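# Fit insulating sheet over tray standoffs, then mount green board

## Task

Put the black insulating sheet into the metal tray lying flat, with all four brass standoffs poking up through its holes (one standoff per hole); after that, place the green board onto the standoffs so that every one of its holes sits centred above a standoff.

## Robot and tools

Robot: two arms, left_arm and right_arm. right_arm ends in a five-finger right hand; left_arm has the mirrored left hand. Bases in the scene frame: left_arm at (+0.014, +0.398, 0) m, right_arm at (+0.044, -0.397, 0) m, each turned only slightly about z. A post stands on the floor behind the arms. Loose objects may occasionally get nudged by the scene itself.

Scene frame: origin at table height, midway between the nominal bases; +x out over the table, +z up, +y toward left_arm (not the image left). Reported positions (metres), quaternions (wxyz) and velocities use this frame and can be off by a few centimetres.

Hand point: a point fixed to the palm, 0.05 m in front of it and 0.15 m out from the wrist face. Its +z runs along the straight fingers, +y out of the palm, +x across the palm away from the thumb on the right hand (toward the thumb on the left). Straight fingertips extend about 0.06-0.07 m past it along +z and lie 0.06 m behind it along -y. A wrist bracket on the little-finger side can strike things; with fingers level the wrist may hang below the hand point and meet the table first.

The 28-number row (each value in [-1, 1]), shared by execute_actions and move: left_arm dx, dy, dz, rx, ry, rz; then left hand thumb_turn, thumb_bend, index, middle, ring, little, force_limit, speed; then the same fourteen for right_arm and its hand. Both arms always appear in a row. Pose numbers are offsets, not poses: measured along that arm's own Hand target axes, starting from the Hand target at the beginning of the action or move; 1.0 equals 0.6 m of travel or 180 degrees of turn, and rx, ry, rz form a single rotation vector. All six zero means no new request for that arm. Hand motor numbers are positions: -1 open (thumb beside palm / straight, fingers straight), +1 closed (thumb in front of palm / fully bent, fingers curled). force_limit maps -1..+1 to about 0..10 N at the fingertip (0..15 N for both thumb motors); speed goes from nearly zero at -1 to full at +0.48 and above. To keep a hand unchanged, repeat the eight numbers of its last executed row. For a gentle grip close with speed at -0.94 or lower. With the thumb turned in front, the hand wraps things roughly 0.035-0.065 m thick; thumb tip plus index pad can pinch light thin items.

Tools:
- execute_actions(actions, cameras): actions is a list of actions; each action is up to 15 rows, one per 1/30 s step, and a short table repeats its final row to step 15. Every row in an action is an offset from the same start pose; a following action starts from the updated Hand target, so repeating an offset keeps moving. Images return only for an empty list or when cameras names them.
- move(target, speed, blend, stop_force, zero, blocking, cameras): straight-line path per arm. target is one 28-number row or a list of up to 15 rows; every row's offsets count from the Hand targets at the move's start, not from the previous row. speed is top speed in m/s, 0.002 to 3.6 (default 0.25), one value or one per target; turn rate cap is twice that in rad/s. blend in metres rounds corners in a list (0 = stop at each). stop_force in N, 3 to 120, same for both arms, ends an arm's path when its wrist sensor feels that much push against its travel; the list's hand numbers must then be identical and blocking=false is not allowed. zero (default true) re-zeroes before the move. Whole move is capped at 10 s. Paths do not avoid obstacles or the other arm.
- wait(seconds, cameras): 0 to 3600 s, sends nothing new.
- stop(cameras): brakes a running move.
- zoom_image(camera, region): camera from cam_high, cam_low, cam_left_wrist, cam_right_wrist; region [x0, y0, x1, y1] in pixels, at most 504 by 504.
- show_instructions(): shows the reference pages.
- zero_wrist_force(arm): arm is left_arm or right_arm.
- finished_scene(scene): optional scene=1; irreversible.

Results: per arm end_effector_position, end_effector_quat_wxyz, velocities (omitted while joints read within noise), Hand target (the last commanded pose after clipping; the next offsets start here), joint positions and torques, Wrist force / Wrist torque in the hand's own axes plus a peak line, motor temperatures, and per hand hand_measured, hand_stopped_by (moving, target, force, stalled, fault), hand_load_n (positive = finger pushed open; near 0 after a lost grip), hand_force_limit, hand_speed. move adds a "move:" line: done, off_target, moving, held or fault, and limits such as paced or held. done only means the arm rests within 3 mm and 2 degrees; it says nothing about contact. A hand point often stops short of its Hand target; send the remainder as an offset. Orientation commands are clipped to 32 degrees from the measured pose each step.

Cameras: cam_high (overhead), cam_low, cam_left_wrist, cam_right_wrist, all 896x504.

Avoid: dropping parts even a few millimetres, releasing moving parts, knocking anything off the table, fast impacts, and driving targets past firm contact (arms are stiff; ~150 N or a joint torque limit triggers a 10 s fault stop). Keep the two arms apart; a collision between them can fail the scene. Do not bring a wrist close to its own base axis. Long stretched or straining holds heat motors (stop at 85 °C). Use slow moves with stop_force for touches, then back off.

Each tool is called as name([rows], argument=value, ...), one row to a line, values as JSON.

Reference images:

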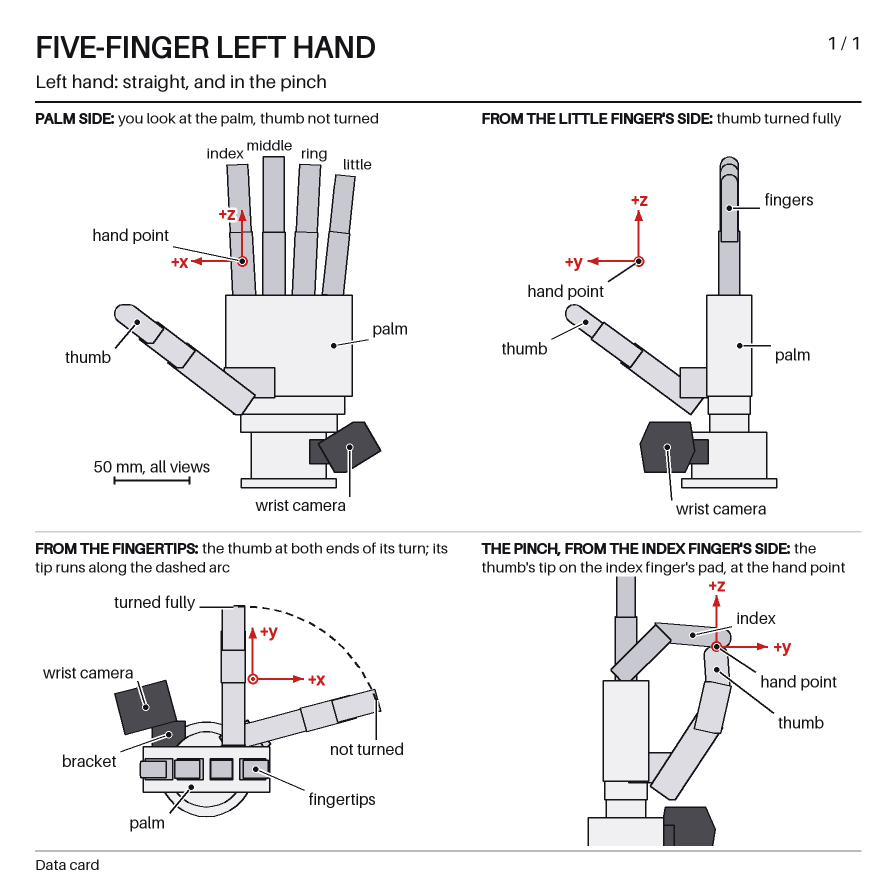

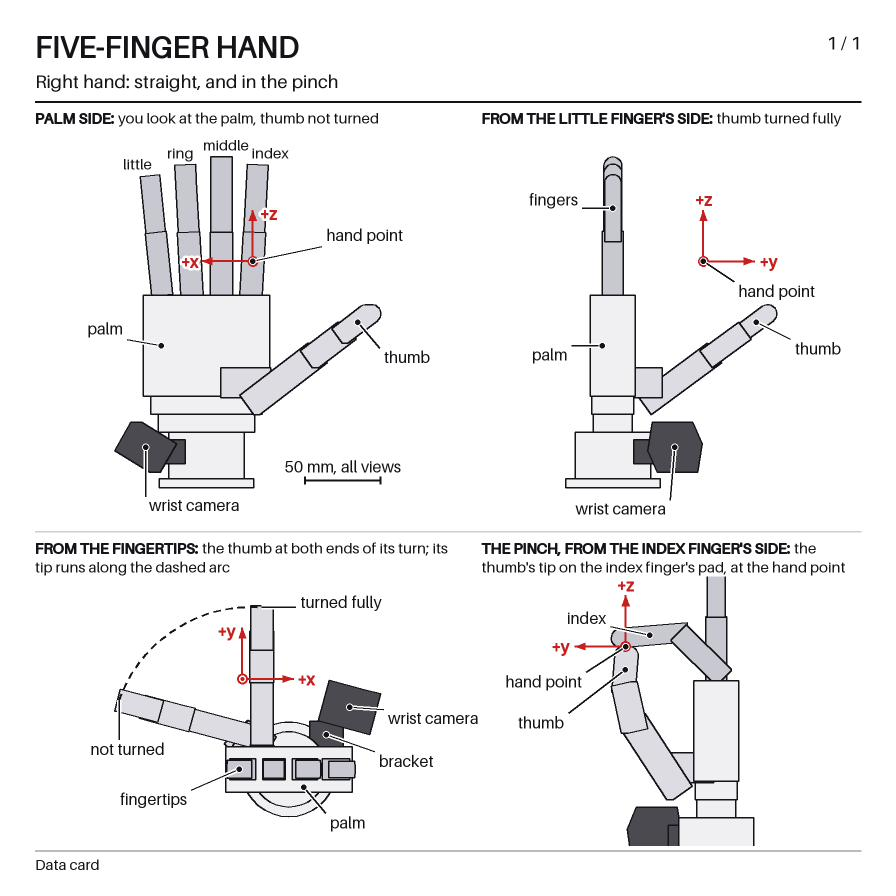

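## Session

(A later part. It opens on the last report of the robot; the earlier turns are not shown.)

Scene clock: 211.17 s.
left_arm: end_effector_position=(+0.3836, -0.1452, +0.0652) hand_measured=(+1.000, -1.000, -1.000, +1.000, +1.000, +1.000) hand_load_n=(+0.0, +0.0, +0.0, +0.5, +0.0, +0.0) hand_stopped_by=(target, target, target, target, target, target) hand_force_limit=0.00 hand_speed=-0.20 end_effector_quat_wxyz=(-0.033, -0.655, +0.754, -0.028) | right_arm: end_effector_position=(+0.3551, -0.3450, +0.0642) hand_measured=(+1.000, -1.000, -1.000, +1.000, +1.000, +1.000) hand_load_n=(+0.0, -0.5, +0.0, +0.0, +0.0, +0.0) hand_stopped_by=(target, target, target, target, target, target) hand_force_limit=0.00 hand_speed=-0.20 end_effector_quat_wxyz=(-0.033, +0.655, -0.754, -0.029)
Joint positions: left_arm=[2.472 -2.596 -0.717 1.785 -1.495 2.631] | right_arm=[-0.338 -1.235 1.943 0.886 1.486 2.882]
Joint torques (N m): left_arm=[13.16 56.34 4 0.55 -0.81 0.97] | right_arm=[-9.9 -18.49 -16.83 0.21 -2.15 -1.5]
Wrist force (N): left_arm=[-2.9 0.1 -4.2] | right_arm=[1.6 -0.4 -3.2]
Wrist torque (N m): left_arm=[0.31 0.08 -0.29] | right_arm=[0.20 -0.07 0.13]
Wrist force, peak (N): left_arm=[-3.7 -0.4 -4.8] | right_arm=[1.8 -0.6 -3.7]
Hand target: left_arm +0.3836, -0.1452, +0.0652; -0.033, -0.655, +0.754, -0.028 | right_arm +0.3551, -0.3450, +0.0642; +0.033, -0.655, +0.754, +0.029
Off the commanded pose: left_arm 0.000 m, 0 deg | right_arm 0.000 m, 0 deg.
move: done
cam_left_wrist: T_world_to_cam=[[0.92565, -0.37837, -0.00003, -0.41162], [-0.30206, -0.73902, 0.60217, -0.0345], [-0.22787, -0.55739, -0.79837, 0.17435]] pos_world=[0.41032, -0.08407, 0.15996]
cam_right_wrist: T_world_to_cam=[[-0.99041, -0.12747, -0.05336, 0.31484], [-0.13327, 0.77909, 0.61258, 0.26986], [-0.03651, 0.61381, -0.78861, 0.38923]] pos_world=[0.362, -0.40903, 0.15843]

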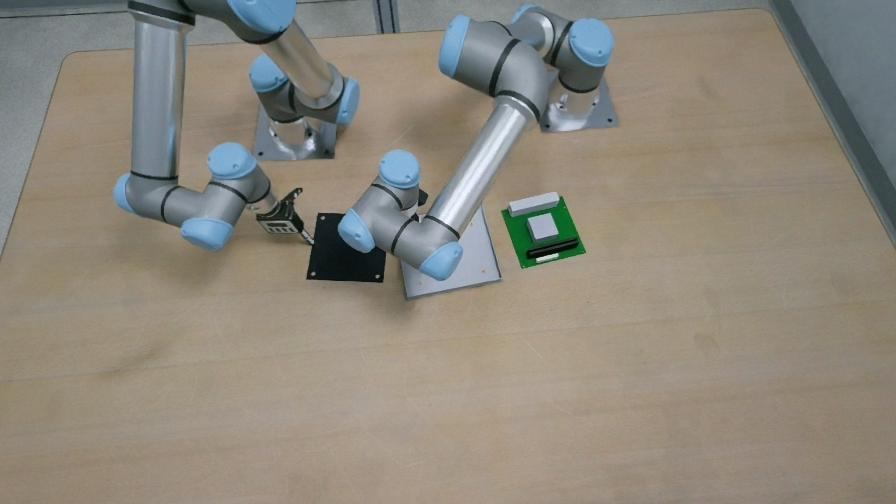

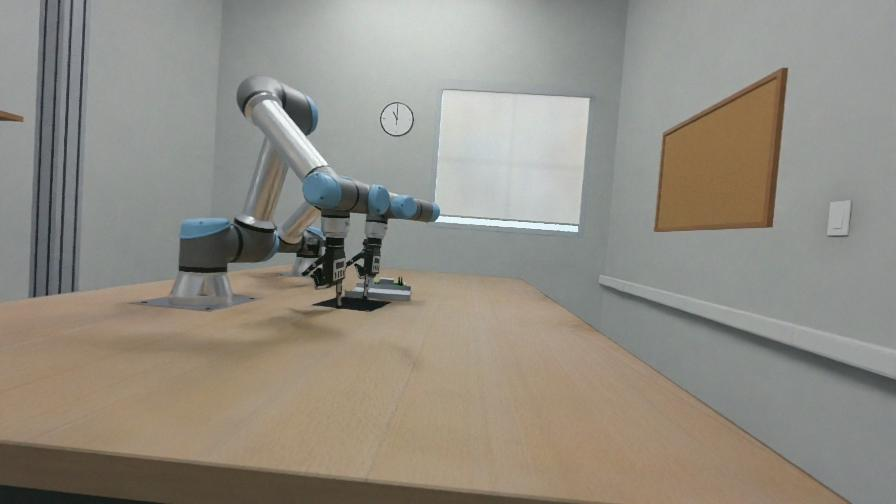

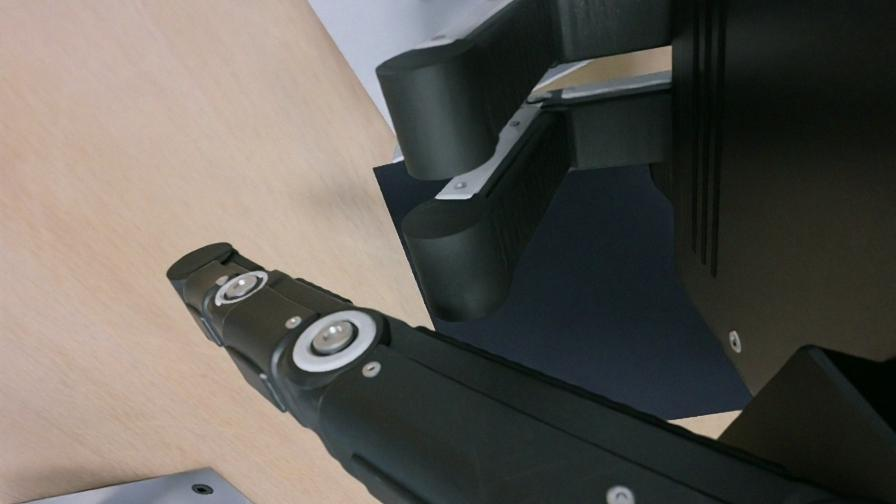

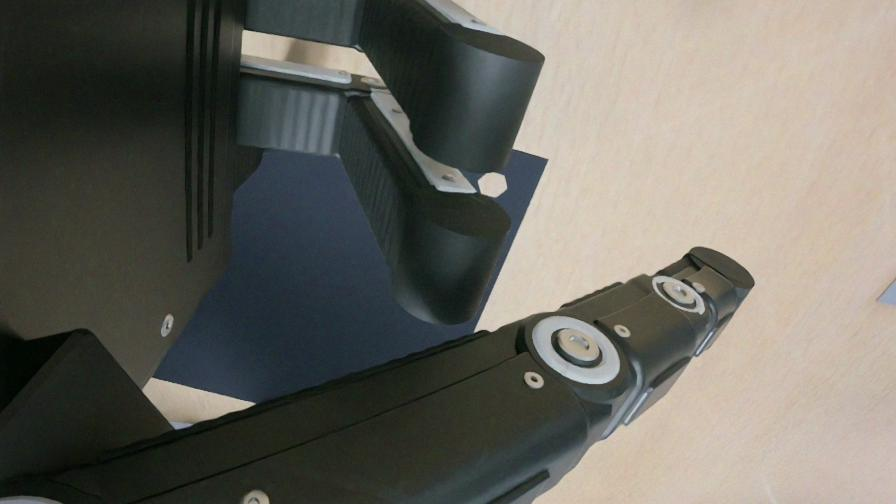

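move(target=[0,0,-0.05,0,0,0,1,-1,-1,1,1,1,0,-0.2,0,0,0,0,0,0,1,-1,-1,1,1,1,0,-0.2], speed=0.05)

move(target=[-0.33,0.16,-0.3,0,0,0,1,-1,-1,1,1,1,0,-0.2,0,0,0,0,0,0,1,-1,-1,1,1,1,0,-0.2], speed=0.25, cameras=["all"])

zoom_image(camera="cam_high", region=[290, 180, 410, 300])

zoom_image(camera="cam_high", region=[290, 220, 340, 270])

zoom_image(camera="cam_low", region=[300, 270, 400, 320])

Scene clock: 255.00 s.
left_arm: end_effector_position=(+0.3840, -0.1426, +0.0953) hand_measured=(+1.000, -1.000, -1.000, +1.000, +1.000, +1.000) hand_load_n=(+0.0, +0.0, +0.0, +0.0, +0.0, +0.0) hand_stopped_by=(target, target, target, target, target, target) hand_force_limit=0.00 hand_speed=-0.20 end_effector_quat_wxyz=(-0.033, -0.655, +0.754, -0.028) end_effector_velocity=(+0.001, +0.000, -0.002) end_effector_angular_velocity=(-0.002, -0.002, +0.001) | right_arm: end_effector_position=(+0.3551, -0.3450, +0.0642) hand_measured=(+1.000, -1.000, -1.000, +1.000, +1.000, +1.000) hand_load_n=(+0.0, +0.0, -0.5, +0.0, +0.0, +0.0) hand_stopped_by=(target, target, target, target, target, target) hand_force_limit=0.00 hand_speed=-0.20 end_effector_quat_wxyz=(-0.033, +0.655, -0.754, -0.029)
Joint positions: left_arm=[2.476 -2.574 -0.682 1.728 -1.495 2.634] | right_arm=[-0.338 -1.235 1.943 0.886 1.486 2.882]
Joint velocities: left_arm=[0.001 0 -0.003 0.006 0 0] | right_arm=[within noise]
Joint torques (N m): left_arm=[8.8 44.04 5.23 0.12 2.28 0.66] | right_arm=[-9.17 -30.48 -8.09 1.66 0.24 -1.55]
Wrist force (N): left_arm=[-1.7 -0.2 -0.4] | right_arm=[1.4 -0.5 -3.2]
Wrist torque (N m): left_arm=[0.05 0.14 -0.41] | right_arm=[0.19 -0.05 0.11]
Wrist force, peak (N): left_arm=[-2.6 0.1 -4.8] | right_arm=[1.9 -0.4 -3.7]
Hand target: left_arm +0.3840, -0.1426, +0.0951; -0.033, -0.655, +0.754, -0.028 | right_arm +0.3551, -0.3450, +0.0642; +0.033, -0.655, +0.754, +0.029
Off the commanded pose: left_arm 0.000 m, 0 deg | right_arm 0.000 m, 0 deg.
move: done

Scene clock: 256.63 s.
left_arm: end_effector_position=(+0.3187, +0.0815, +0.2572) hand_measured=(+1.000, -1.000, -1.000, +1.000, +1.000, +1.000) hand_load_n=(+0.0, +0.0, +0.0, +0.0, +0.0, +0.0) hand_stopped_by=(target, target, target, target, target, target) hand_force_limit=0.00 hand_speed=-0.20 end_effector_quat_wxyz=(-0.033, -0.655, +0.754, -0.028) | right_arm: end_effector_position=(+0.3551, -0.3450, +0.0642) hand_measured=(+1.000, -1.000, -1.000, +1.000, +1.000, +1.000) hand_load_n=(+0.0, +0.0, +0.0, +0.0, +0.0, +0.0) hand_stopped_by=(target, target, target, target, target, target) hand_force_limit=0.00 hand_speed=-0.20 end_effector_quat_wxyz=(-0.033, +0.655, -0.754, -0.029)
Joint positions: left_arm=[2.782 -1.939 -1.34 1.725 -1.486 2.942] | right_arm=[-0.338 -1.235 1.943 0.886 1.486 2.882]
Joint torques (N m): left_arm=[1.84 38.9 23.23 -0.92 1.23 0.81] | right_arm=[-8.44 -30.68 -7.86 2.12 0.91 -1.65]
Wrist force (N): left_arm=[-1.8 0.0 -0.5] | right_arm=[1.4 -0.5 -2.9]
Wrist torque (N m): left_arm=[0.10 0.15 -0.25] | right_arm=[0.19 -0.07 0.13]
Wrist force, peak (N): left_arm=[-3.0 1.1 -1.7] | right_arm=[1.7 -0.4 -3.8]
Hand target: left_arm +0.3187, +0.0816, +0.2573; -0.033, -0.655, +0.754, -0.028 | right_arm +0.3551, -0.3450, +0.0642; +0.033, -0.655, +0.754, +0.029
Off the commanded pose: left_arm 0.000 m, 0 deg | right_arm 0.000 m, 0 deg.
move: done
cam_left_wrist: T_world_to_cam=[[0.92573, -0.37819, -0.00013, -0.26582], [-0.30183, -0.73903, 0.60228, -0.00238], [-0.22787, -0.5575, -0.79829, 0.43914]] pos_world=[0.34542, 0.14253, 0.35196]
cam_right_wrist: T_world_to_cam=[[-0.99041, -0.12747, -0.05336, 0.31484], [-0.13327, 0.77909, 0.61258, 0.26986], [-0.03651, 0.61381, -0.78861, 0.38923]] pos_world=[0.362, -0.40903, 0.15843]

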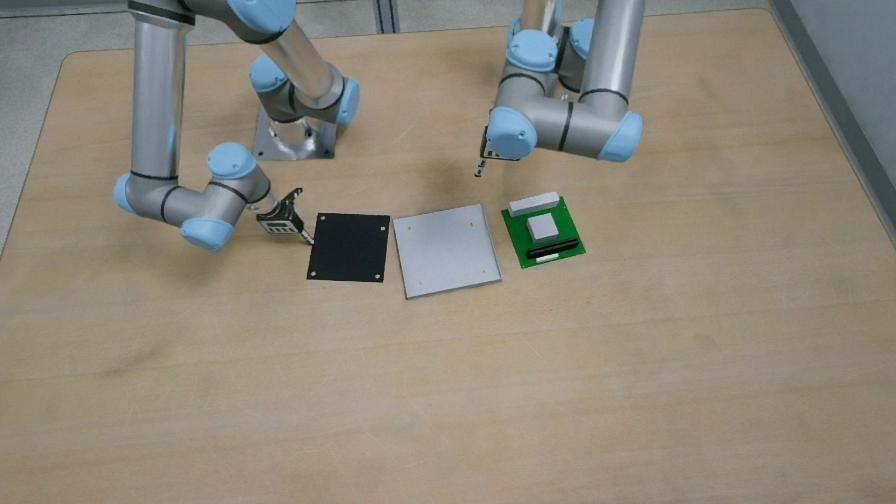

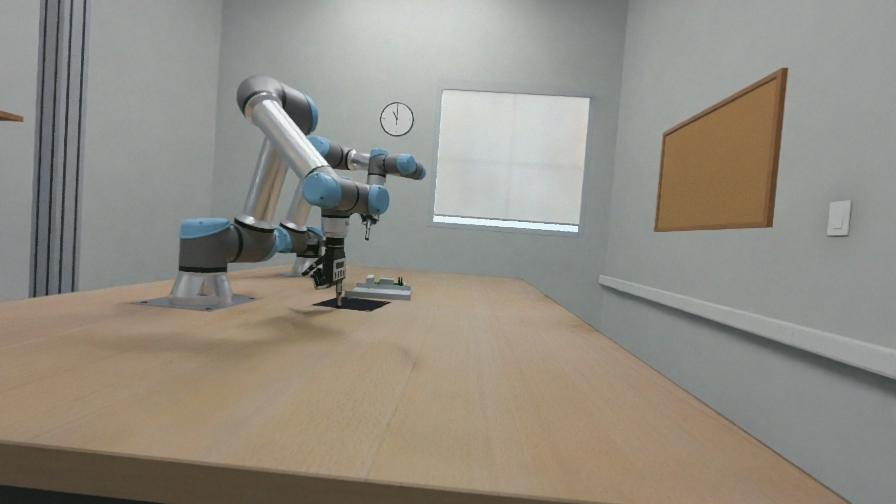

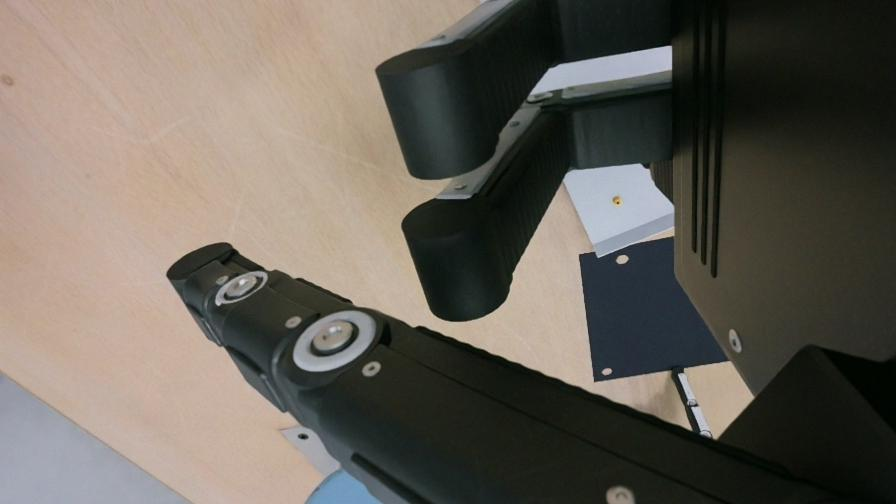

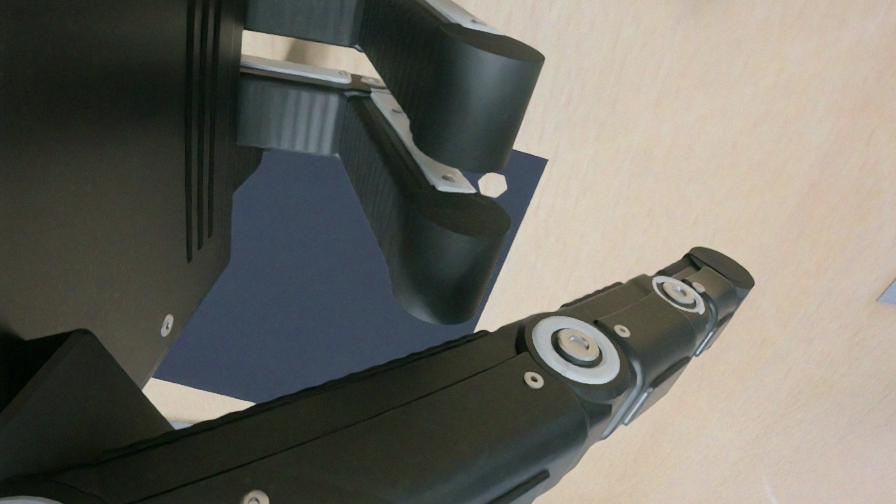

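Scaled by 4.200 from the camera's image (finer frame: 1280x720).

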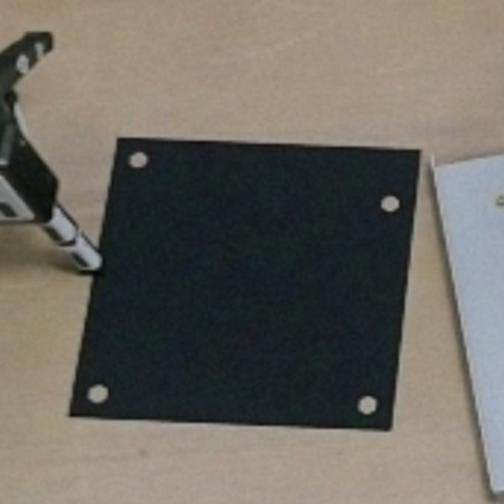

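Scaled by 10.080 from the camera's image (finer frame: 1280x720).

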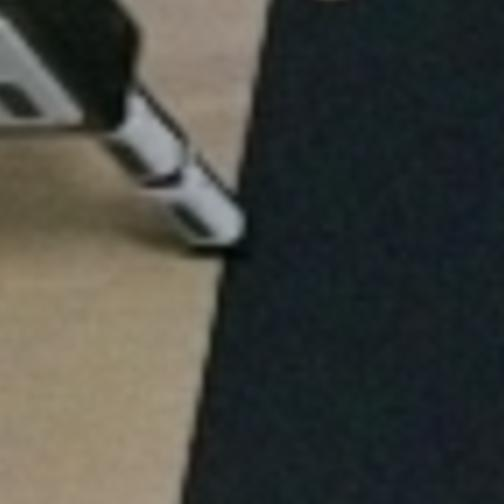

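Scaled by 5.040 from the camera's image (finer frame: 1280x720).

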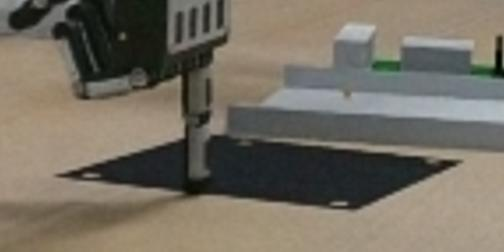

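move([
  [0,0,0,0,0,0,1,-1,-1,1,1,1,0,-0.2,-0.0012,0,-0.0133,0,0,0,1,-1,-1,1,1,1,0,-0.2],
  [0,0,0,0,0,0,1,-1,-1,1,1,1,0,-0.2,-0.0344,0,-0.0104,0,0,0,1,-1,-1,1,1,1,0,-0.2],
], speed=0.05)

move(target=[0,0,0,0,0,0,1,-1,-1,1,1,1,0,-0.2,0,0,0.02,0,0,0,1,-1,-1,1,1,1,0,-0.2], speed=0.004, stop_force=3)

move([
  [0,0,0,0,0,0,1,-1,-1,1,1,1,0,-0.2,-0.0012,0,-0.0133,0,0,0,1,-1,-1,1,1,1,0,-0.2],
  [0,0,0,0,0,0,1,-1,-1,1,1,1,0,-0.2,0.0818,0,-0.0206,0,0,0,1,-1,-1,1,1,1,0,-0.2],
], speed=0.05)

move(target=[0,0,0,0,0,0,1,-1,-1,1,1,1,0,-0.2,0,0,0.02,0,0,0,1,-1,-1,1,1,1,0,-0.2], speed=0.004, stop_force=3, cameras=["cam_high","cam_right_wrist"])

Scene clock: 272.53 s.
left_arm: end_effector_position=(+0.3187, +0.0816, +0.2573) hand_measured=(+1.000, -1.000, -1.000, +1.000, +1.000, +1.000) hand_load_n=(+0.0, +0.0, +0.0, +0.0, +0.0, +0.0) hand_stopped_by=(target, target, target, target, target, target) hand_force_limit=0.00 hand_speed=-0.20 end_effector_quat_wxyz=(-0.033, -0.655, +0.754, -0.028) | right_arm: end_effector_position=(+0.3580, -0.3252, +0.0722) hand_measured=(+1.000, -1.000, -1.000, +1.000, +1.000, +1.000) hand_load_n=(+0.0, +0.0, +0.0, +0.0, +0.0, +0.0) hand_stopped_by=(target, target, target, target, target, target) hand_force_limit=0.00 hand_speed=-0.20 end_effector_quat_wxyz=(-0.033, +0.655, -0.754, -0.029)
Joint positions: left_arm=[2.782 -1.939 -1.34 1.725 -1.486 2.942] | right_arm=[-0.281 -1.242 1.926 0.905 1.485 2.94]
Joint torques (N m): left_arm=[14.69 38.44 7.17 -3.96 -1.71 1.36] | right_arm=[-9.8 -29.35 -7.27 0.95 0.06 -1.6]
Wrist force (N): left_arm=[-1.9 0.0 -0.5] | right_arm=[-0.2 -0.3 0.0]
Wrist torque (N m): left_arm=[0.10 0.17 -0.26] | right_arm=[0.05 -0.09 0.23]
Wrist force, peak (N): left_arm=[-2.0 0.0 -0.7] | right_arm=[1.6 -0.4 -3.7]
Hand target: left_arm +0.3187, +0.0816, +0.2573; -0.033, -0.655, +0.754, -0.028 | right_arm +0.3579, -0.3252, +0.0722; +0.033, -0.655, +0.754, +0.029
Off the commanded pose: left_arm 0.000 m, 0 deg | right_arm 0.000 m, 0 deg.
move: done

Scene clock: 275.53 s.
left_arm: end_effector_position=(+0.3187, +0.0816, +0.2573) hand_measured=(+1.000, -1.000, -1.000, +1.000, +1.000, +1.000) hand_load_n=(+0.0, +0.0, +0.0, +0.0, +0.0, +0.0) hand_stopped_by=(target, target, target, target, target, target) hand_force_limit=0.00 hand_speed=-0.20 end_effector_quat_wxyz=(-0.033, -0.655, +0.754, -0.028) | right_arm: end_effector_position=(+0.3580, -0.3245, +0.0644) hand_measured=(+1.000, -1.000, -1.000, +1.000, +1.000, +1.000) hand_load_n=(+0.0, -0.5, +0.0, +0.0, +0.0, +0.0) hand_stopped_by=(target, target, target, target, target, target) hand_force_limit=0.00 hand_speed=-0.20 end_effector_quat_wxyz=(-0.033, +0.655, -0.754, -0.029)
Joint positions: left_arm=[2.782 -1.939 -1.34 1.725 -1.486 2.942] | right_arm=[-0.279 -1.23 1.933 0.885 1.485 2.942]
Joint torques (N m): left_arm=[14.8 39.83 8.04 -3.93 -1.67 1.3] | right_arm=[-1.08 -36.98 -21.65 4.69 0.04 -1.02]
Wrist force (N): left_arm=[-1.6 -0.1 -0.6] | right_arm=[0.0 -0.6 -4.6]
Wrist torque (N m): left_arm=[0.08 0.13 -0.24] | right_arm=[0.28 -0.06 0.02]
Wrist force, peak (N): left_arm=[-1.9 0.0 -0.6] | right_arm=[-0.2 -0.6 -5.9]
Hand target: left_arm +0.3187, +0.0816, +0.2573; -0.033, -0.655, +0.754, -0.028 | right_arm +0.3580, -0.3245, +0.0644; +0.033, -0.655, +0.754, +0.029 (not the last commanded pose)
Off the commanded pose: left_arm 0.000 m, 0 deg | right_arm 0.004 m, 0 deg.
move: contact (right_arm)

Scene clock: 277.20 s.
left_arm: end_effector_position=(+0.3187, +0.0816, +0.2573) hand_measured=(+1.000, -1.000, -1.000, +1.000, +1.000, +1.000) hand_load_n=(+0.0, +0.0, +0.0, +0.0, +0.0, +0.0) hand_stopped_by=(target, target, target, target, target, target) hand_force_limit=0.00 hand_speed=-0.20 end_effector_quat_wxyz=(-0.033, -0.655, +0.754, -0.028) | right_arm: end_effector_position=(+0.3510, -0.3740, +0.0724) hand_measured=(+1.000, -1.000, -1.000, +1.000, +1.000, +1.000) hand_load_n=(+0.0, +0.0, +0.0, +0.0, +0.0, +0.5) hand_stopped_by=(target, target, target, target, target, target) hand_force_limit=0.00 hand_speed=-0.20 end_effector_quat_wxyz=(-0.033, +0.655, -0.754, -0.029)
Joint positions: left_arm=[2.782 -1.939 -1.34 1.725 -1.486 2.942] | right_arm=[-0.421 -1.252 1.942 0.91 1.488 2.799]
Joint torques (N m): left_arm=[14.26 38.74 7.13 -3.73 -1.5 1.32] | right_arm=[9.14 -34.01 -13.41 3.98 -0.02 1.68]
Wrist force (N): left_arm=[-1.6 -0.2 -0.6] | right_arm=[-0.3 -0.4 0.0]
Wrist torque (N m): left_arm=[0.07 0.11 -0.24] | right_arm=[0.04 -0.09 0.02]
Wrist force, peak (N): left_arm=[-2.1 0.0 -0.4] | right_arm=[-0.3 -0.7 -3.5]
Hand target: left_arm +0.3187, +0.0816, +0.2573; -0.033, -0.655, +0.754, -0.028 | right_arm +0.3510, -0.3740, +0.0724; +0.033, -0.655, +0.754, +0.029
Off the commanded pose: left_arm 0.000 m, 0 deg | right_arm 0.000 m, 0 deg.
move: done

Scene clock: 280.33 s.
left_arm: end_effector_position=(+0.3187, +0.0816, +0.2573) hand_measured=(+1.000, -1.000, -1.000, +1.000, +1.000, +1.000) hand_load_n=(+0.0, +0.0, +0.0, +0.0, +0.0, +0.5) hand_stopped_by=(target, target, target, target, target, target) hand_force_limit=0.00 hand_speed=-0.20 end_effector_quat_wxyz=(-0.033, -0.655, +0.754, -0.028) | right_arm: end_effector_position=(+0.3511, -0.3733, +0.0642) hand_measured=(+1.000, -1.000, -1.000, +1.000, +1.000, +1.000) hand_load_n=(+0.0, +0.0, +0.0, +0.0, +0.0, +0.0) hand_stopped_by=(target, target, target, target, target, target) hand_force_limit=0.00 hand_speed=-0.20 end_effector_quat_wxyz=(-0.033, +0.655, -0.754, -0.029)
Joint positions: left_arm=[2.782 -1.939 -1.34 1.725 -1.486 2.942] | right_arm=[-0.419 -1.238 1.95 0.888 1.488 2.801]
Joint torques (N m): left_arm=[14.2 38.45 7.03 -3.73 -1.4 1.33] | right_arm=[-0.82 -35.87 -20.06 4.63 -1.49 -0.86]
Wrist force (N): left_arm=[-2.0 0.1 -0.4] | right_arm=[-0.5 -0.6 -3.2]
Wrist torque (N m): left_arm=[0.10 0.17 -0.27] | right_arm=[0.22 -0.02 0.02]
Wrist force, peak (N): left_arm=[-2.1 0.2 -0.6] | right_arm=[0.0 -0.6 -4.8]
Hand target: left_arm +0.3187, +0.0816, +0.2573; -0.033, -0.655, +0.754, -0.028 | right_arm +0.3511, -0.3733, +0.0642; +0.033, -0.655, +0.754, +0.029 (not the last commanded pose)
Off the commanded pose: left_arm 0.000 m, 0 deg | right_arm 0.004 m, 0 deg.
move: contact (right_arm)
cam_right_wrist: T_world_to_cam=[[-0.99042, -0.12738, -0.05329, 0.3073], [-0.13316, 0.77911, 0.61259, 0.29135], [-0.03651, 0.61382, -0.7886, 0.40645]] pos_world=[0.358, -0.43733, 0.15843]

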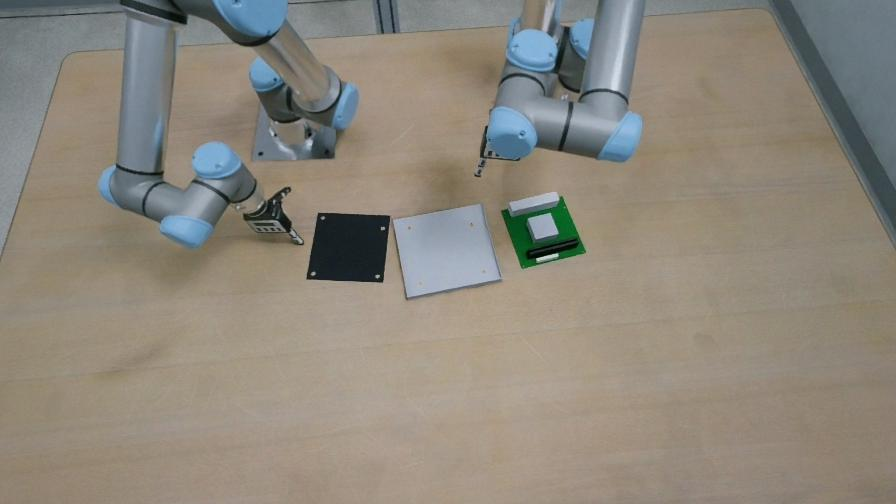

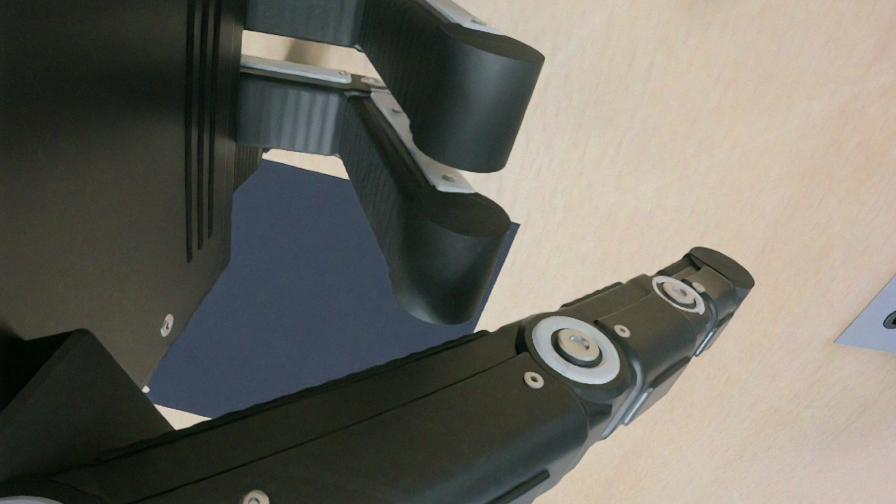

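move([
  [0,0,0,0,0,0,1,-1,-1,1,1,1,0,-0.2,-0.0081,0,-0.093,0,0,0,1,-1,-1,1,-1,1,0,-0.2],
  [0,0,0,0,0,0,1,-1,-1,1,1,1,0,-0.2,-0.1,-0.1,-0.0853,-0.0218,0.0218,-0.4997,1,-1,-1,1,-1,1,0,-0.2],
  [0,0,0,0,0,0,1,-1,-1,1,1,1,0,-0.2,-0.1835,-0.1997,-0.0773,-0.0436,0,-0.99905,1,-1,-1,1,-1,1,0,-0.2],
], speed=0.3, blend=[0.02,0.02,0], cameras=["all"])

Scene clock: 334.70 s.
left_arm: end_effector_position=(+0.3187, +0.0816, +0.2573) hand_measured=(+1.000, -1.000, -1.000, +1.000, +1.000, +1.000) hand_load_n=(+0.0, +0.0, +0.0, +0.0, +0.5, +0.0) hand_stopped_by=(target, target, target, target, target, target) hand_force_limit=0.00 hand_speed=-0.20 end_effector_quat_wxyz=(-0.033, -0.655, +0.754, -0.028) | right_arm: end_effector_position=(+0.4845, -0.2856, +0.1200) hand_measured=(+1.000, -1.000, -1.000, +1.000, -1.000, +1.000) hand_load_n=(+0.0, +0.0, +0.0, +0.0, +0.0, +0.0) hand_stopped_by=(target, target, target, target, target, target) hand_force_limit=0.00 hand_speed=-0.20 end_effector_quat_wxyz=(+0.000, +0.755, +0.656, +0.000) end_effector_velocity=(+0.000, +0.001, +0.000) end_effector_angular_velocity=(+0.000, -0.002, +0.006)
Joint positions: left_arm=[2.782 -1.939 -1.34 1.725 -1.486 2.942] | right_arm=[0.104 -1.214 1.72 1.065 1.57 0.185]
Joint velocities: left_arm=[within noise] | right_arm=[0.001 -0.001 0 -0.001 0 -0.005]
Joint torques (N m): left_arm=[14.4 39.42 8.2 -3.66 -0.87 1.08] | right_arm=[6.41 -32.83 -18.87 1.25 -1.89 -1.7]
Wrist force (N): left_arm=[-1.7 0.2 -0.5] | right_arm=[-0.2 -0.7 -0.3]
Wrist torque (N m): left_arm=[0.12 0.14 -0.26] | right_arm=[-0.01 -0.08 0.05]
Wrist force, peak (N): left_arm=[-2.0 0.1 -0.7] | right_arm=[-0.1 -0.5 -3.9]
Hand target: left_arm +0.3187, +0.0816, +0.2573; -0.033, -0.655, +0.754, -0.028 | right_arm +0.4846, -0.2855, +0.1200; +0.000, +0.755, +0.656, +0.000
Off the commanded pose: left_arm 0.000 m, 0 deg | right_arm 0.000 m, 0 deg.
move: done
cam_left_wrist: T_world_to_cam=[[0.92565, -0.37837, -0.00003, -0.26576], [-0.30206, -0.73902, 0.60217, -0.00225], [-0.22787, -0.55739, -0.79837, 0.43929]] pos_world=[0.34542, 0.14263, 0.35206]
cam_right_wrist: T_world_to_cam=[[0.99097, 0.13063, -0.03011, -0.43554], [0.12592, -0.83001, 0.54334, -0.37015], [0.04598, -0.54223, -0.83897, 0.03745]] pos_world=[0.4765, -0.23002, 0.21943]

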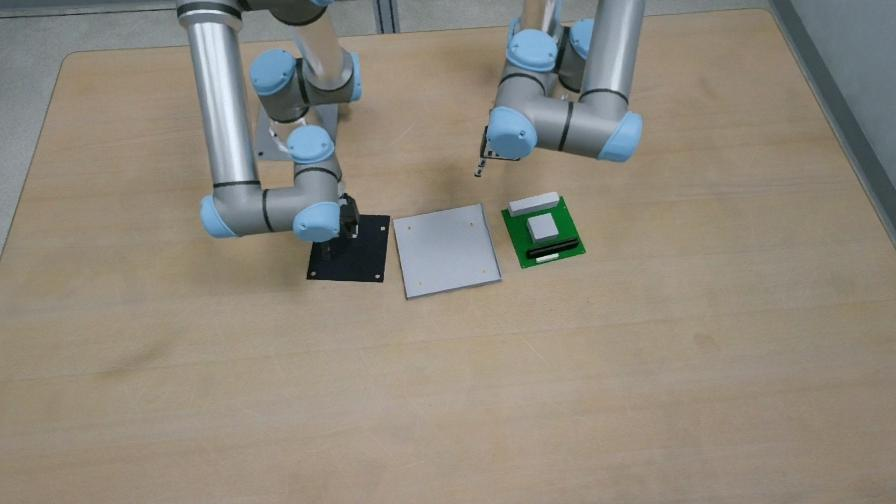

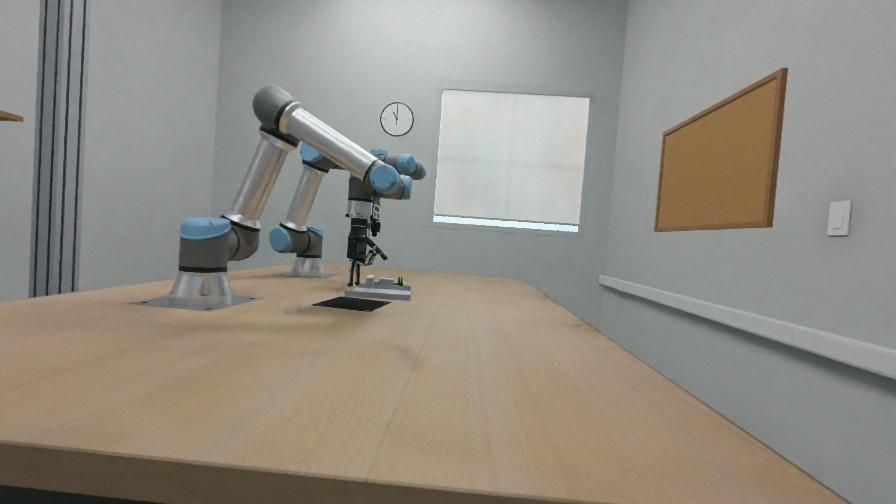

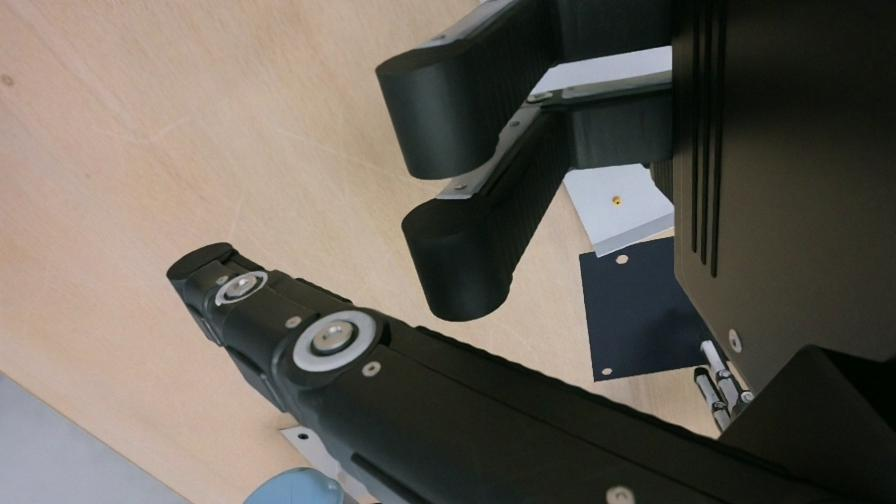

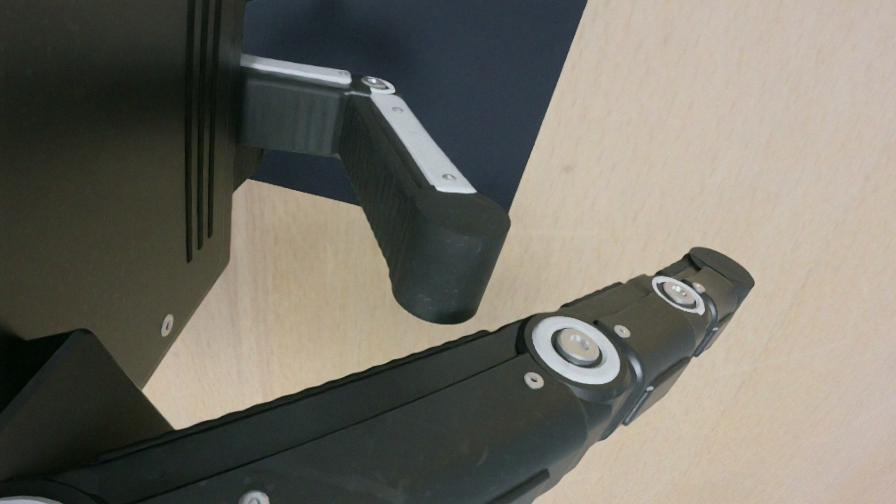

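move(target=[0,0,0,0,0,0,1,-1,-1,1,1,1,0,-0.2,0,0,0.083,0,0,0,1,-1,-1,1,-1,1,0,-0.2], speed=0.06)

move(target=[0,0,0,0,0,0,1,-1,-1,1,1,1,0,-0.2,0,0,0.025,0,0,0,1,-1,-1,1,-1,1,0,-0.2], speed=0.004, stop_force=6)

Scene clock: 338.83 s.
left_arm: end_effector_position=(+0.3187, +0.0816, +0.2573) hand_measured=(+1.000, -1.000, -1.000, +1.000, +1.000, +1.000) hand_load_n=(+0.0, +0.0, +0.0, +0.0, +0.0, +0.0) hand_stopped_by=(target, target, target, target, target, target) hand_force_limit=0.00 hand_speed=-0.20 end_effector_quat_wxyz=(-0.033, -0.655, +0.754, -0.028) | right_arm: end_effector_position=(+0.4845, -0.2855, +0.0702) hand_measured=(+1.000, -1.000, -1.000, +1.000, -1.000, +1.000) hand_load_n=(+0.0, +0.0, +0.0, +0.0, +0.0, +0.0) hand_stopped_by=(target, target, target, target, target, target) hand_force_limit=0.00 hand_speed=-0.20 end_effector_quat_wxyz=(+0.000, +0.755, +0.656, +0.000)
Joint positions: left_arm=[2.782 -1.939 -1.34 1.725 -1.486 2.942] | right_arm=[0.104 -1.15 1.776 0.945 1.57 0.184]
Joint torques (N m): left_arm=[14.7 38.82 7.97 -3.54 -0.93 0.86] | right_arm=[7.45 -40.39 -22.23 4.96 -0.61 1.36]
Wrist force (N): left_arm=[-1.7 -0.1 -0.5] | right_arm=[-0.3 -0.3 0.1]
Wrist torque (N m): left_arm=[0.09 0.14 -0.25] | right_arm=[0.02 -0.09 0.11]
Wrist force, peak (N): left_arm=[-2.0 -0.2 -0.6] | right_arm=[-0.1 -0.4 -0.8]
Hand target: left_arm +0.3187, +0.0816, +0.2573; -0.033, -0.655, +0.754, -0.028 | right_arm +0.4846, -0.2855, +0.0702; +0.000, +0.755, +0.656, +0.000
Off the commanded pose: left_arm 0.000 m, 0 deg | right_arm 0.000 m, 0 deg.
move: done

Scene clock: 341.33 s.
left_arm: end_effector_position=(+0.3187, +0.0816, +0.2573) hand_measured=(+1.000, -1.000, -1.000, +1.000, +1.000, +1.000) hand_load_n=(+0.0, -0.5, +0.0, +0.0, +0.0, +0.0) hand_stopped_by=(target, target, target, target, target, target) hand_force_limit=0.00 hand_speed=-0.20 end_effector_quat_wxyz=(-0.033, -0.655, +0.754, -0.028) | right_arm: end_effector_position=(+0.4846, -0.2854, +0.0646) hand_measured=(+1.000, -1.000, -1.000, +1.000, -1.000, +1.000) hand_load_n=(+0.0, +0.0, +0.0, +0.0, +0.0, +0.0) hand_stopped_by=(target, target, target, target, target, target) hand_force_limit=0.00 hand_speed=-0.20 end_effector_quat_wxyz=(+0.000, +0.755, +0.656, +0.000)
Joint positions: left_arm=[2.782 -1.939 -1.34 1.725 -1.486 2.942] | right_arm=[0.104 -1.142 1.781 0.932 1.57 0.184]
Joint torques (N m): left_arm=[13.33 38.29 7.63 -3.43 -0.81 0.92] | right_arm=[8.4 -37.38 -20.24 4.03 -0.4 1.43]
Wrist force (N): left_arm=[-1.6 -0.2 -0.6] | right_arm=[-0.4 -0.7 -8.9]
Wrist torque (N m): left_arm=[0.09 0.12 -0.24] | right_arm=[0.52 0.10 0.09]
Wrist force, peak (N): left_arm=[-1.9 0.0 -0.8] | right_arm=[-0.7 -0.5 -11.6]
Hand target: left_arm +0.3187, +0.0816, +0.2573; -0.033, -0.655, +0.754, -0.028 | right_arm +0.4846, -0.2854, +0.0646; +0.000, +0.755, +0.656, +0.000 (not the last commanded pose)
Off the commanded pose: left_arm 0.000 m, 0 deg | right_arm 0.009 m, 0 deg.
move: contact (right_arm)

move(target=[0,0,0,0,0,0,1,-1,-1,1,1,1,0,-0.2,-0.05,0,0,0,0,0,1,-1,-1,1,-1,1,0,-0.2], speed=0.03, cameras=["cam_high"])

zoom_image(camera="cam_high", region=[280, 180, 400, 300])

Scene clock: 347.67 s.
left_arm: end_effector_position=(+0.3187, +0.0816, +0.2573) hand_measured=(+1.000, -1.000, -1.000, +1.000, +1.000, +1.000) hand_load_n=(+0.0, +0.0, +0.0, +0.0, +0.0, +0.5) hand_stopped_by=(target, target, target, target, target, target) hand_force_limit=0.00 hand_speed=-0.20 end_effector_quat_wxyz=(-0.033, -0.655, +0.754, -0.028) | right_arm: end_effector_position=(+0.4803, -0.3152, +0.0646) hand_measured=(+1.000, -1.000, -1.000, +1.000, -1.000, +1.000) hand_load_n=(+0.0, +0.0, +0.0, +0.0, +0.0, +0.0) hand_stopped_by=(target, target, target, target, target, target) hand_force_limit=0.00 hand_speed=-0.20 end_effector_quat_wxyz=(+0.000, +0.755, +0.656, +0.000) end_effector_velocity=(+0.001, +0.001, +0.000) end_effector_angular_velocity=(+0.001, -0.001, -0.001)
Joint positions: left_arm=[2.782 -1.939 -1.34 1.725 -1.486 2.942] | right_arm=[0.027 -1.171 1.825 0.916 1.57 0.107]
Joint velocities: left_arm=[within noise] | right_arm=[0.003 0.001 -0.002 0 -0.001 0.005]
Joint torques (N m): left_arm=[14.5 38.53 7.27 -3.29 -0.57 0.94] | right_arm=[7.12 -21.34 -20.45 1.29 0.45 1.39]
Wrist force (N): left_arm=[-1.7 -0.1 -0.4] | right_arm=[-0.9 -0.7 -6.0]
Wrist torque (N m): left_arm=[0.08 0.14 -0.25] | right_arm=[0.37 0.04 0.05]
Wrist force, peak (N): left_arm=[-2.0 -0.2 -0.6] | right_arm=[-0.6 -0.6 -9.5]
Hand target: left_arm +0.3187, +0.0816, +0.2573; -0.033, -0.655, +0.754, -0.028 | right_arm +0.4804, -0.3152, +0.0646; +0.000, +0.755, +0.656, +0.000
Off the commanded pose: left_arm 0.000 m, 0 deg | right_arm 0.000 m, 0 deg.
move: done

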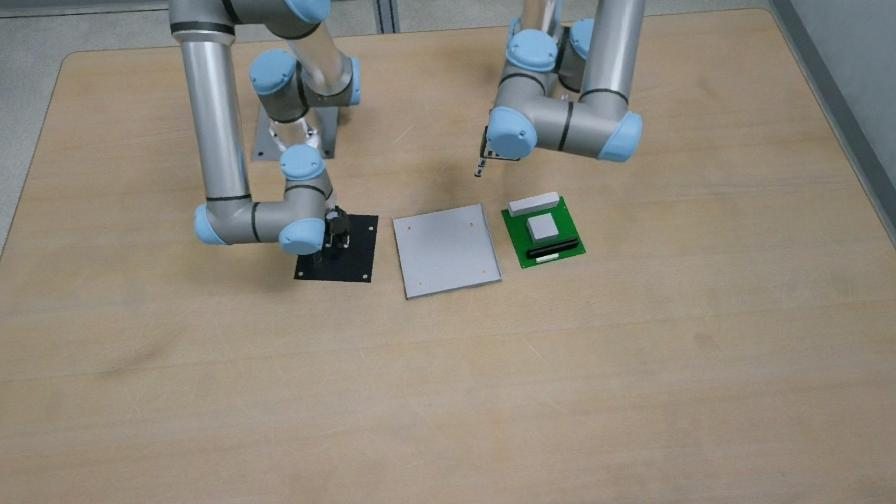

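Scaled by 4.200 from the camera's image (finer frame: 1280x720).

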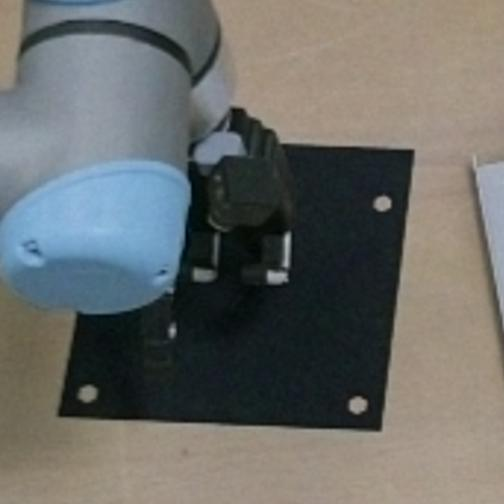

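move(target=[0,0,0,0,0,0,1,-1,-1,1,1,1,0,-0.2,-0.3088,-0.0636,0.0005,0,0,-0.1365,1,-1,-1,1,-1,1,0,-0.2], speed=0.1, cameras=["cam_high"])

zoom_image(camera="cam_high", region=[180, 160, 340, 320])

Scene clock: 371.87 s.
left_arm: end_effector_position=(+0.3187, +0.0816, +0.2573) hand_measured=(+1.000, -1.000, -1.000, +1.000, +1.000, +1.000) hand_load_n=(+0.0, +0.0, +0.5, +0.0, +0.0, +0.0) hand_stopped_by=(target, target, target, target, target, target) hand_force_limit=0.00 hand_speed=-0.20 end_effector_quat_wxyz=(-0.033, -0.655, +0.754, -0.028) | right_arm: end_effector_position=(+0.4167, -0.4933, +0.0642) hand_measured=(+1.000, -1.000, -1.000, +1.000, -1.000, +1.000) hand_load_n=(+0.0, +0.0, +0.0, +0.0, -0.5, +0.0) hand_stopped_by=(target, target, target, target, target, target) hand_force_limit=0.00 hand_speed=-0.20 end_effector_quat_wxyz=(+0.000, +0.598, +0.801, +0.000)
Joint positions: left_arm=[2.782 -1.939 -1.34 1.725 -1.486 2.942] | right_arm=[-0.64 -1.343 2.074 0.84 1.57 -0.988]
Joint torques (N m): left_arm=[14.31 39.17 7.62 -3.3 -0.26 0.77] | right_arm=[-6.72 -10.16 -16.7 1.6 -2.6 -1.7]
Wrist force (N): left_arm=[-1.6 0.2 -0.6] | right_arm=[-4.0 -1.3 -17.5]
Wrist torque (N m): left_arm=[0.13 0.11 -0.25] | right_arm=[0.96 0.08 -0.19]
Wrist force, peak (N): left_arm=[-2.1 0.1 -0.6] | right_arm=[-5.2 -1.4 -18.7]
Hand target: left_arm +0.3187, +0.0816, +0.2573; -0.033, -0.655, +0.754, -0.028 | right_arm +0.4167, -0.4933, +0.0641; +0.000, +0.598, +0.801, +0.000
Off the commanded pose: left_arm 0.000 m, 0 deg | right_arm 0.000 m, 0 deg.
move: done

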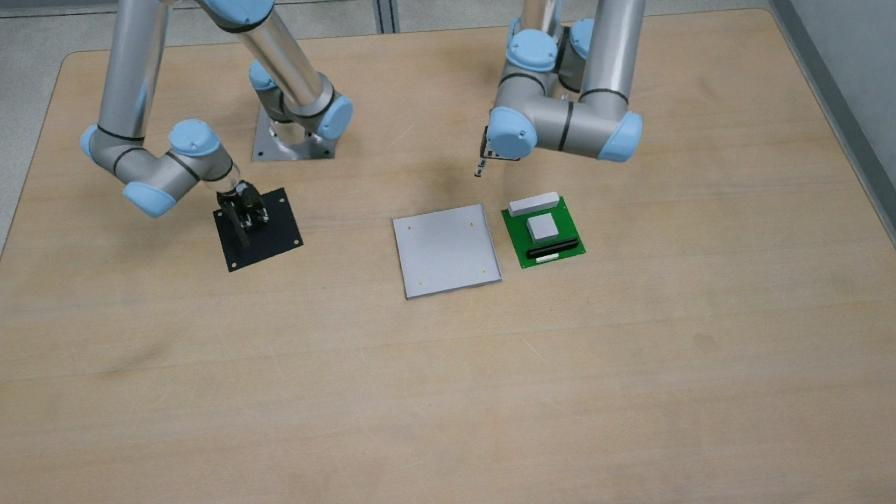

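Scaled by 3.150 from the camera's image (finer frame: 1280x720).

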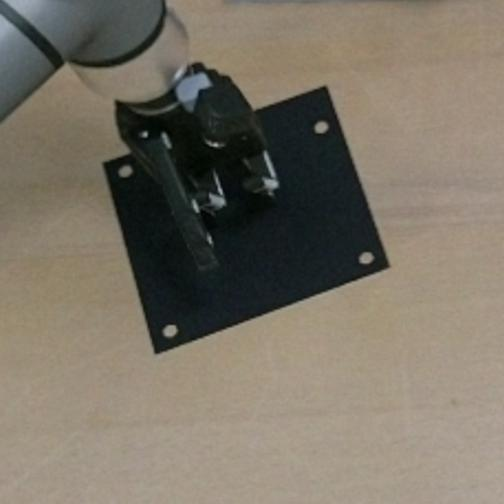

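move([
  [0,0,0,0,0,0,1,-1,-1,1,1,1,0,-0.2,0,0,-0.0006,0,0,0,1,-1,-1,1,-1,1,0,-0.2],
  [0,0,0,0,0,0,1,-1,-1,1,1,1,0,-0.2,-0.1903,-0.1404,-0.0006,0,0,-0.1024,1,-1,-1,1,-1,1,0,-0.2],
], speed=0.12)

Scene clock: 390.97 s.
left_arm: end_effector_position=(+0.3187, +0.0816, +0.2573) hand_measured=(+1.000, -1.000, -1.000, +1.000, +1.000, +1.000) hand_load_n=(+0.0, -0.5, +0.0, +0.5, +0.0, +0.0) hand_stopped_by=(target, target, target, target, target, target) hand_force_limit=0.00 hand_speed=-0.20 end_effector_quat_wxyz=(-0.033, -0.655, +0.754, -0.028) | right_arm: end_effector_position=(+0.3684, -0.6267, +0.0644) hand_measured=(+1.000, -1.000, -1.000, +1.000, -1.000, +1.000) hand_load_n=(+0.0, +0.0, +0.0, +0.0, +0.0, +0.0) hand_stopped_by=(target, target, target, target, target, target) hand_force_limit=0.00 hand_speed=-0.20 end_effector_quat_wxyz=(+0.000, +0.462, +0.887, +0.000)
Joint positions: left_arm=[2.782 -1.939 -1.34 1.725 -1.486 2.942] | right_arm=[-1.077 -1.27 1.974 0.868 1.571 -1.747]
Joint torques (N m): left_arm=[13.79 38.77 7.82 -3.01 -0.15 0.6] | right_arm=[-4.49 -29.53 -8.57 -0.46 -0.49 -1.81]
Wrist force (N): left_arm=[-1.9 0.2 -0.7] | right_arm=[-1.9 -1.5 -10.3]
Wrist torque (N m): left_arm=[0.13 0.16 -0.27] | right_arm=[0.49 0.07 -0.06]
Wrist force, peak (N): left_arm=[-1.9 0.1 -0.9] | right_arm=[-3.5 -1.5 -18.2]
Hand target: left_arm +0.3187, +0.0816, +0.2573; -0.033, -0.655, +0.754, -0.028 | right_arm +0.3684, -0.6267, +0.0644; +0.000, +0.462, +0.887, +0.000
Off the commanded pose: left_arm 0.000 m, 0 deg | right_arm 0.000 m, 0 deg.
move: done

move(target=[0,0,0,0,0,0,1,-1,-1,1,1,1,0,-0.2,-0.1362,-0.1932,-0.0002,0,0,-0.1024,1,-1,-1,1,-1,1,0,-0.2], speed=0.12)

Scene clock: 396.00 s.
left_arm: end_effector_position=(+0.3187, +0.0816, +0.2573) hand_measured=(+1.000, -1.000, -1.000, +1.000, +1.000, +1.000) hand_load_n=(+0.0, +0.0, +0.0, +0.5, +0.0, +0.0) hand_stopped_by=(target, target, target, target, target, target) hand_force_limit=0.00 hand_speed=-0.20 end_effector_quat_wxyz=(-0.033, -0.655, +0.754, -0.028) | right_arm: end_effector_position=(+0.3202, -0.7601, +0.0644) hand_measured=(+1.000, -1.000, -1.000, +1.000, -1.000, +1.000) hand_load_n=(+0.0, -0.5, -0.5, +0.0, +0.0, +0.0) hand_stopped_by=(target, target, target, target, target, target) hand_force_limit=0.00 hand_speed=-0.20 end_effector_quat_wxyz=(+0.000, +0.314, +0.949, +0.000)
Joint positions: left_arm=[2.782 -1.939 -1.34 1.725 -1.486 2.942] | right_arm=[-1.31 -1.071 1.669 0.974 1.571 -2.302]
Joint torques (N m): left_arm=[14.25 38.13 7.43 -3.17 0.07 0.72] | right_arm=[6.55 -29.13 -14.81 0.06 -0.45 -1.32]
Wrist force (N): left_arm=[-1.7 -0.2 -0.7] | right_arm=[-3.8 -1.8 -15.5]
Wrist torque (N m): left_arm=[0.07 0.14 -0.25] | right_arm=[0.78 0.16 -0.24]
Wrist force, peak (N): left_arm=[-2.0 -0.1 -0.5] | right_arm=[-4.0 -1.8 -15.6]
Hand target: left_arm +0.3187, +0.0816, +0.2573; -0.033, -0.655, +0.754, -0.028 | right_arm +0.3202, -0.7601, +0.0644; +0.000, +0.314, +0.949, +0.000
Off the commanded pose: left_arm 0.000 m, 0 deg | right_arm 0.000 m, 0 deg.
move: done


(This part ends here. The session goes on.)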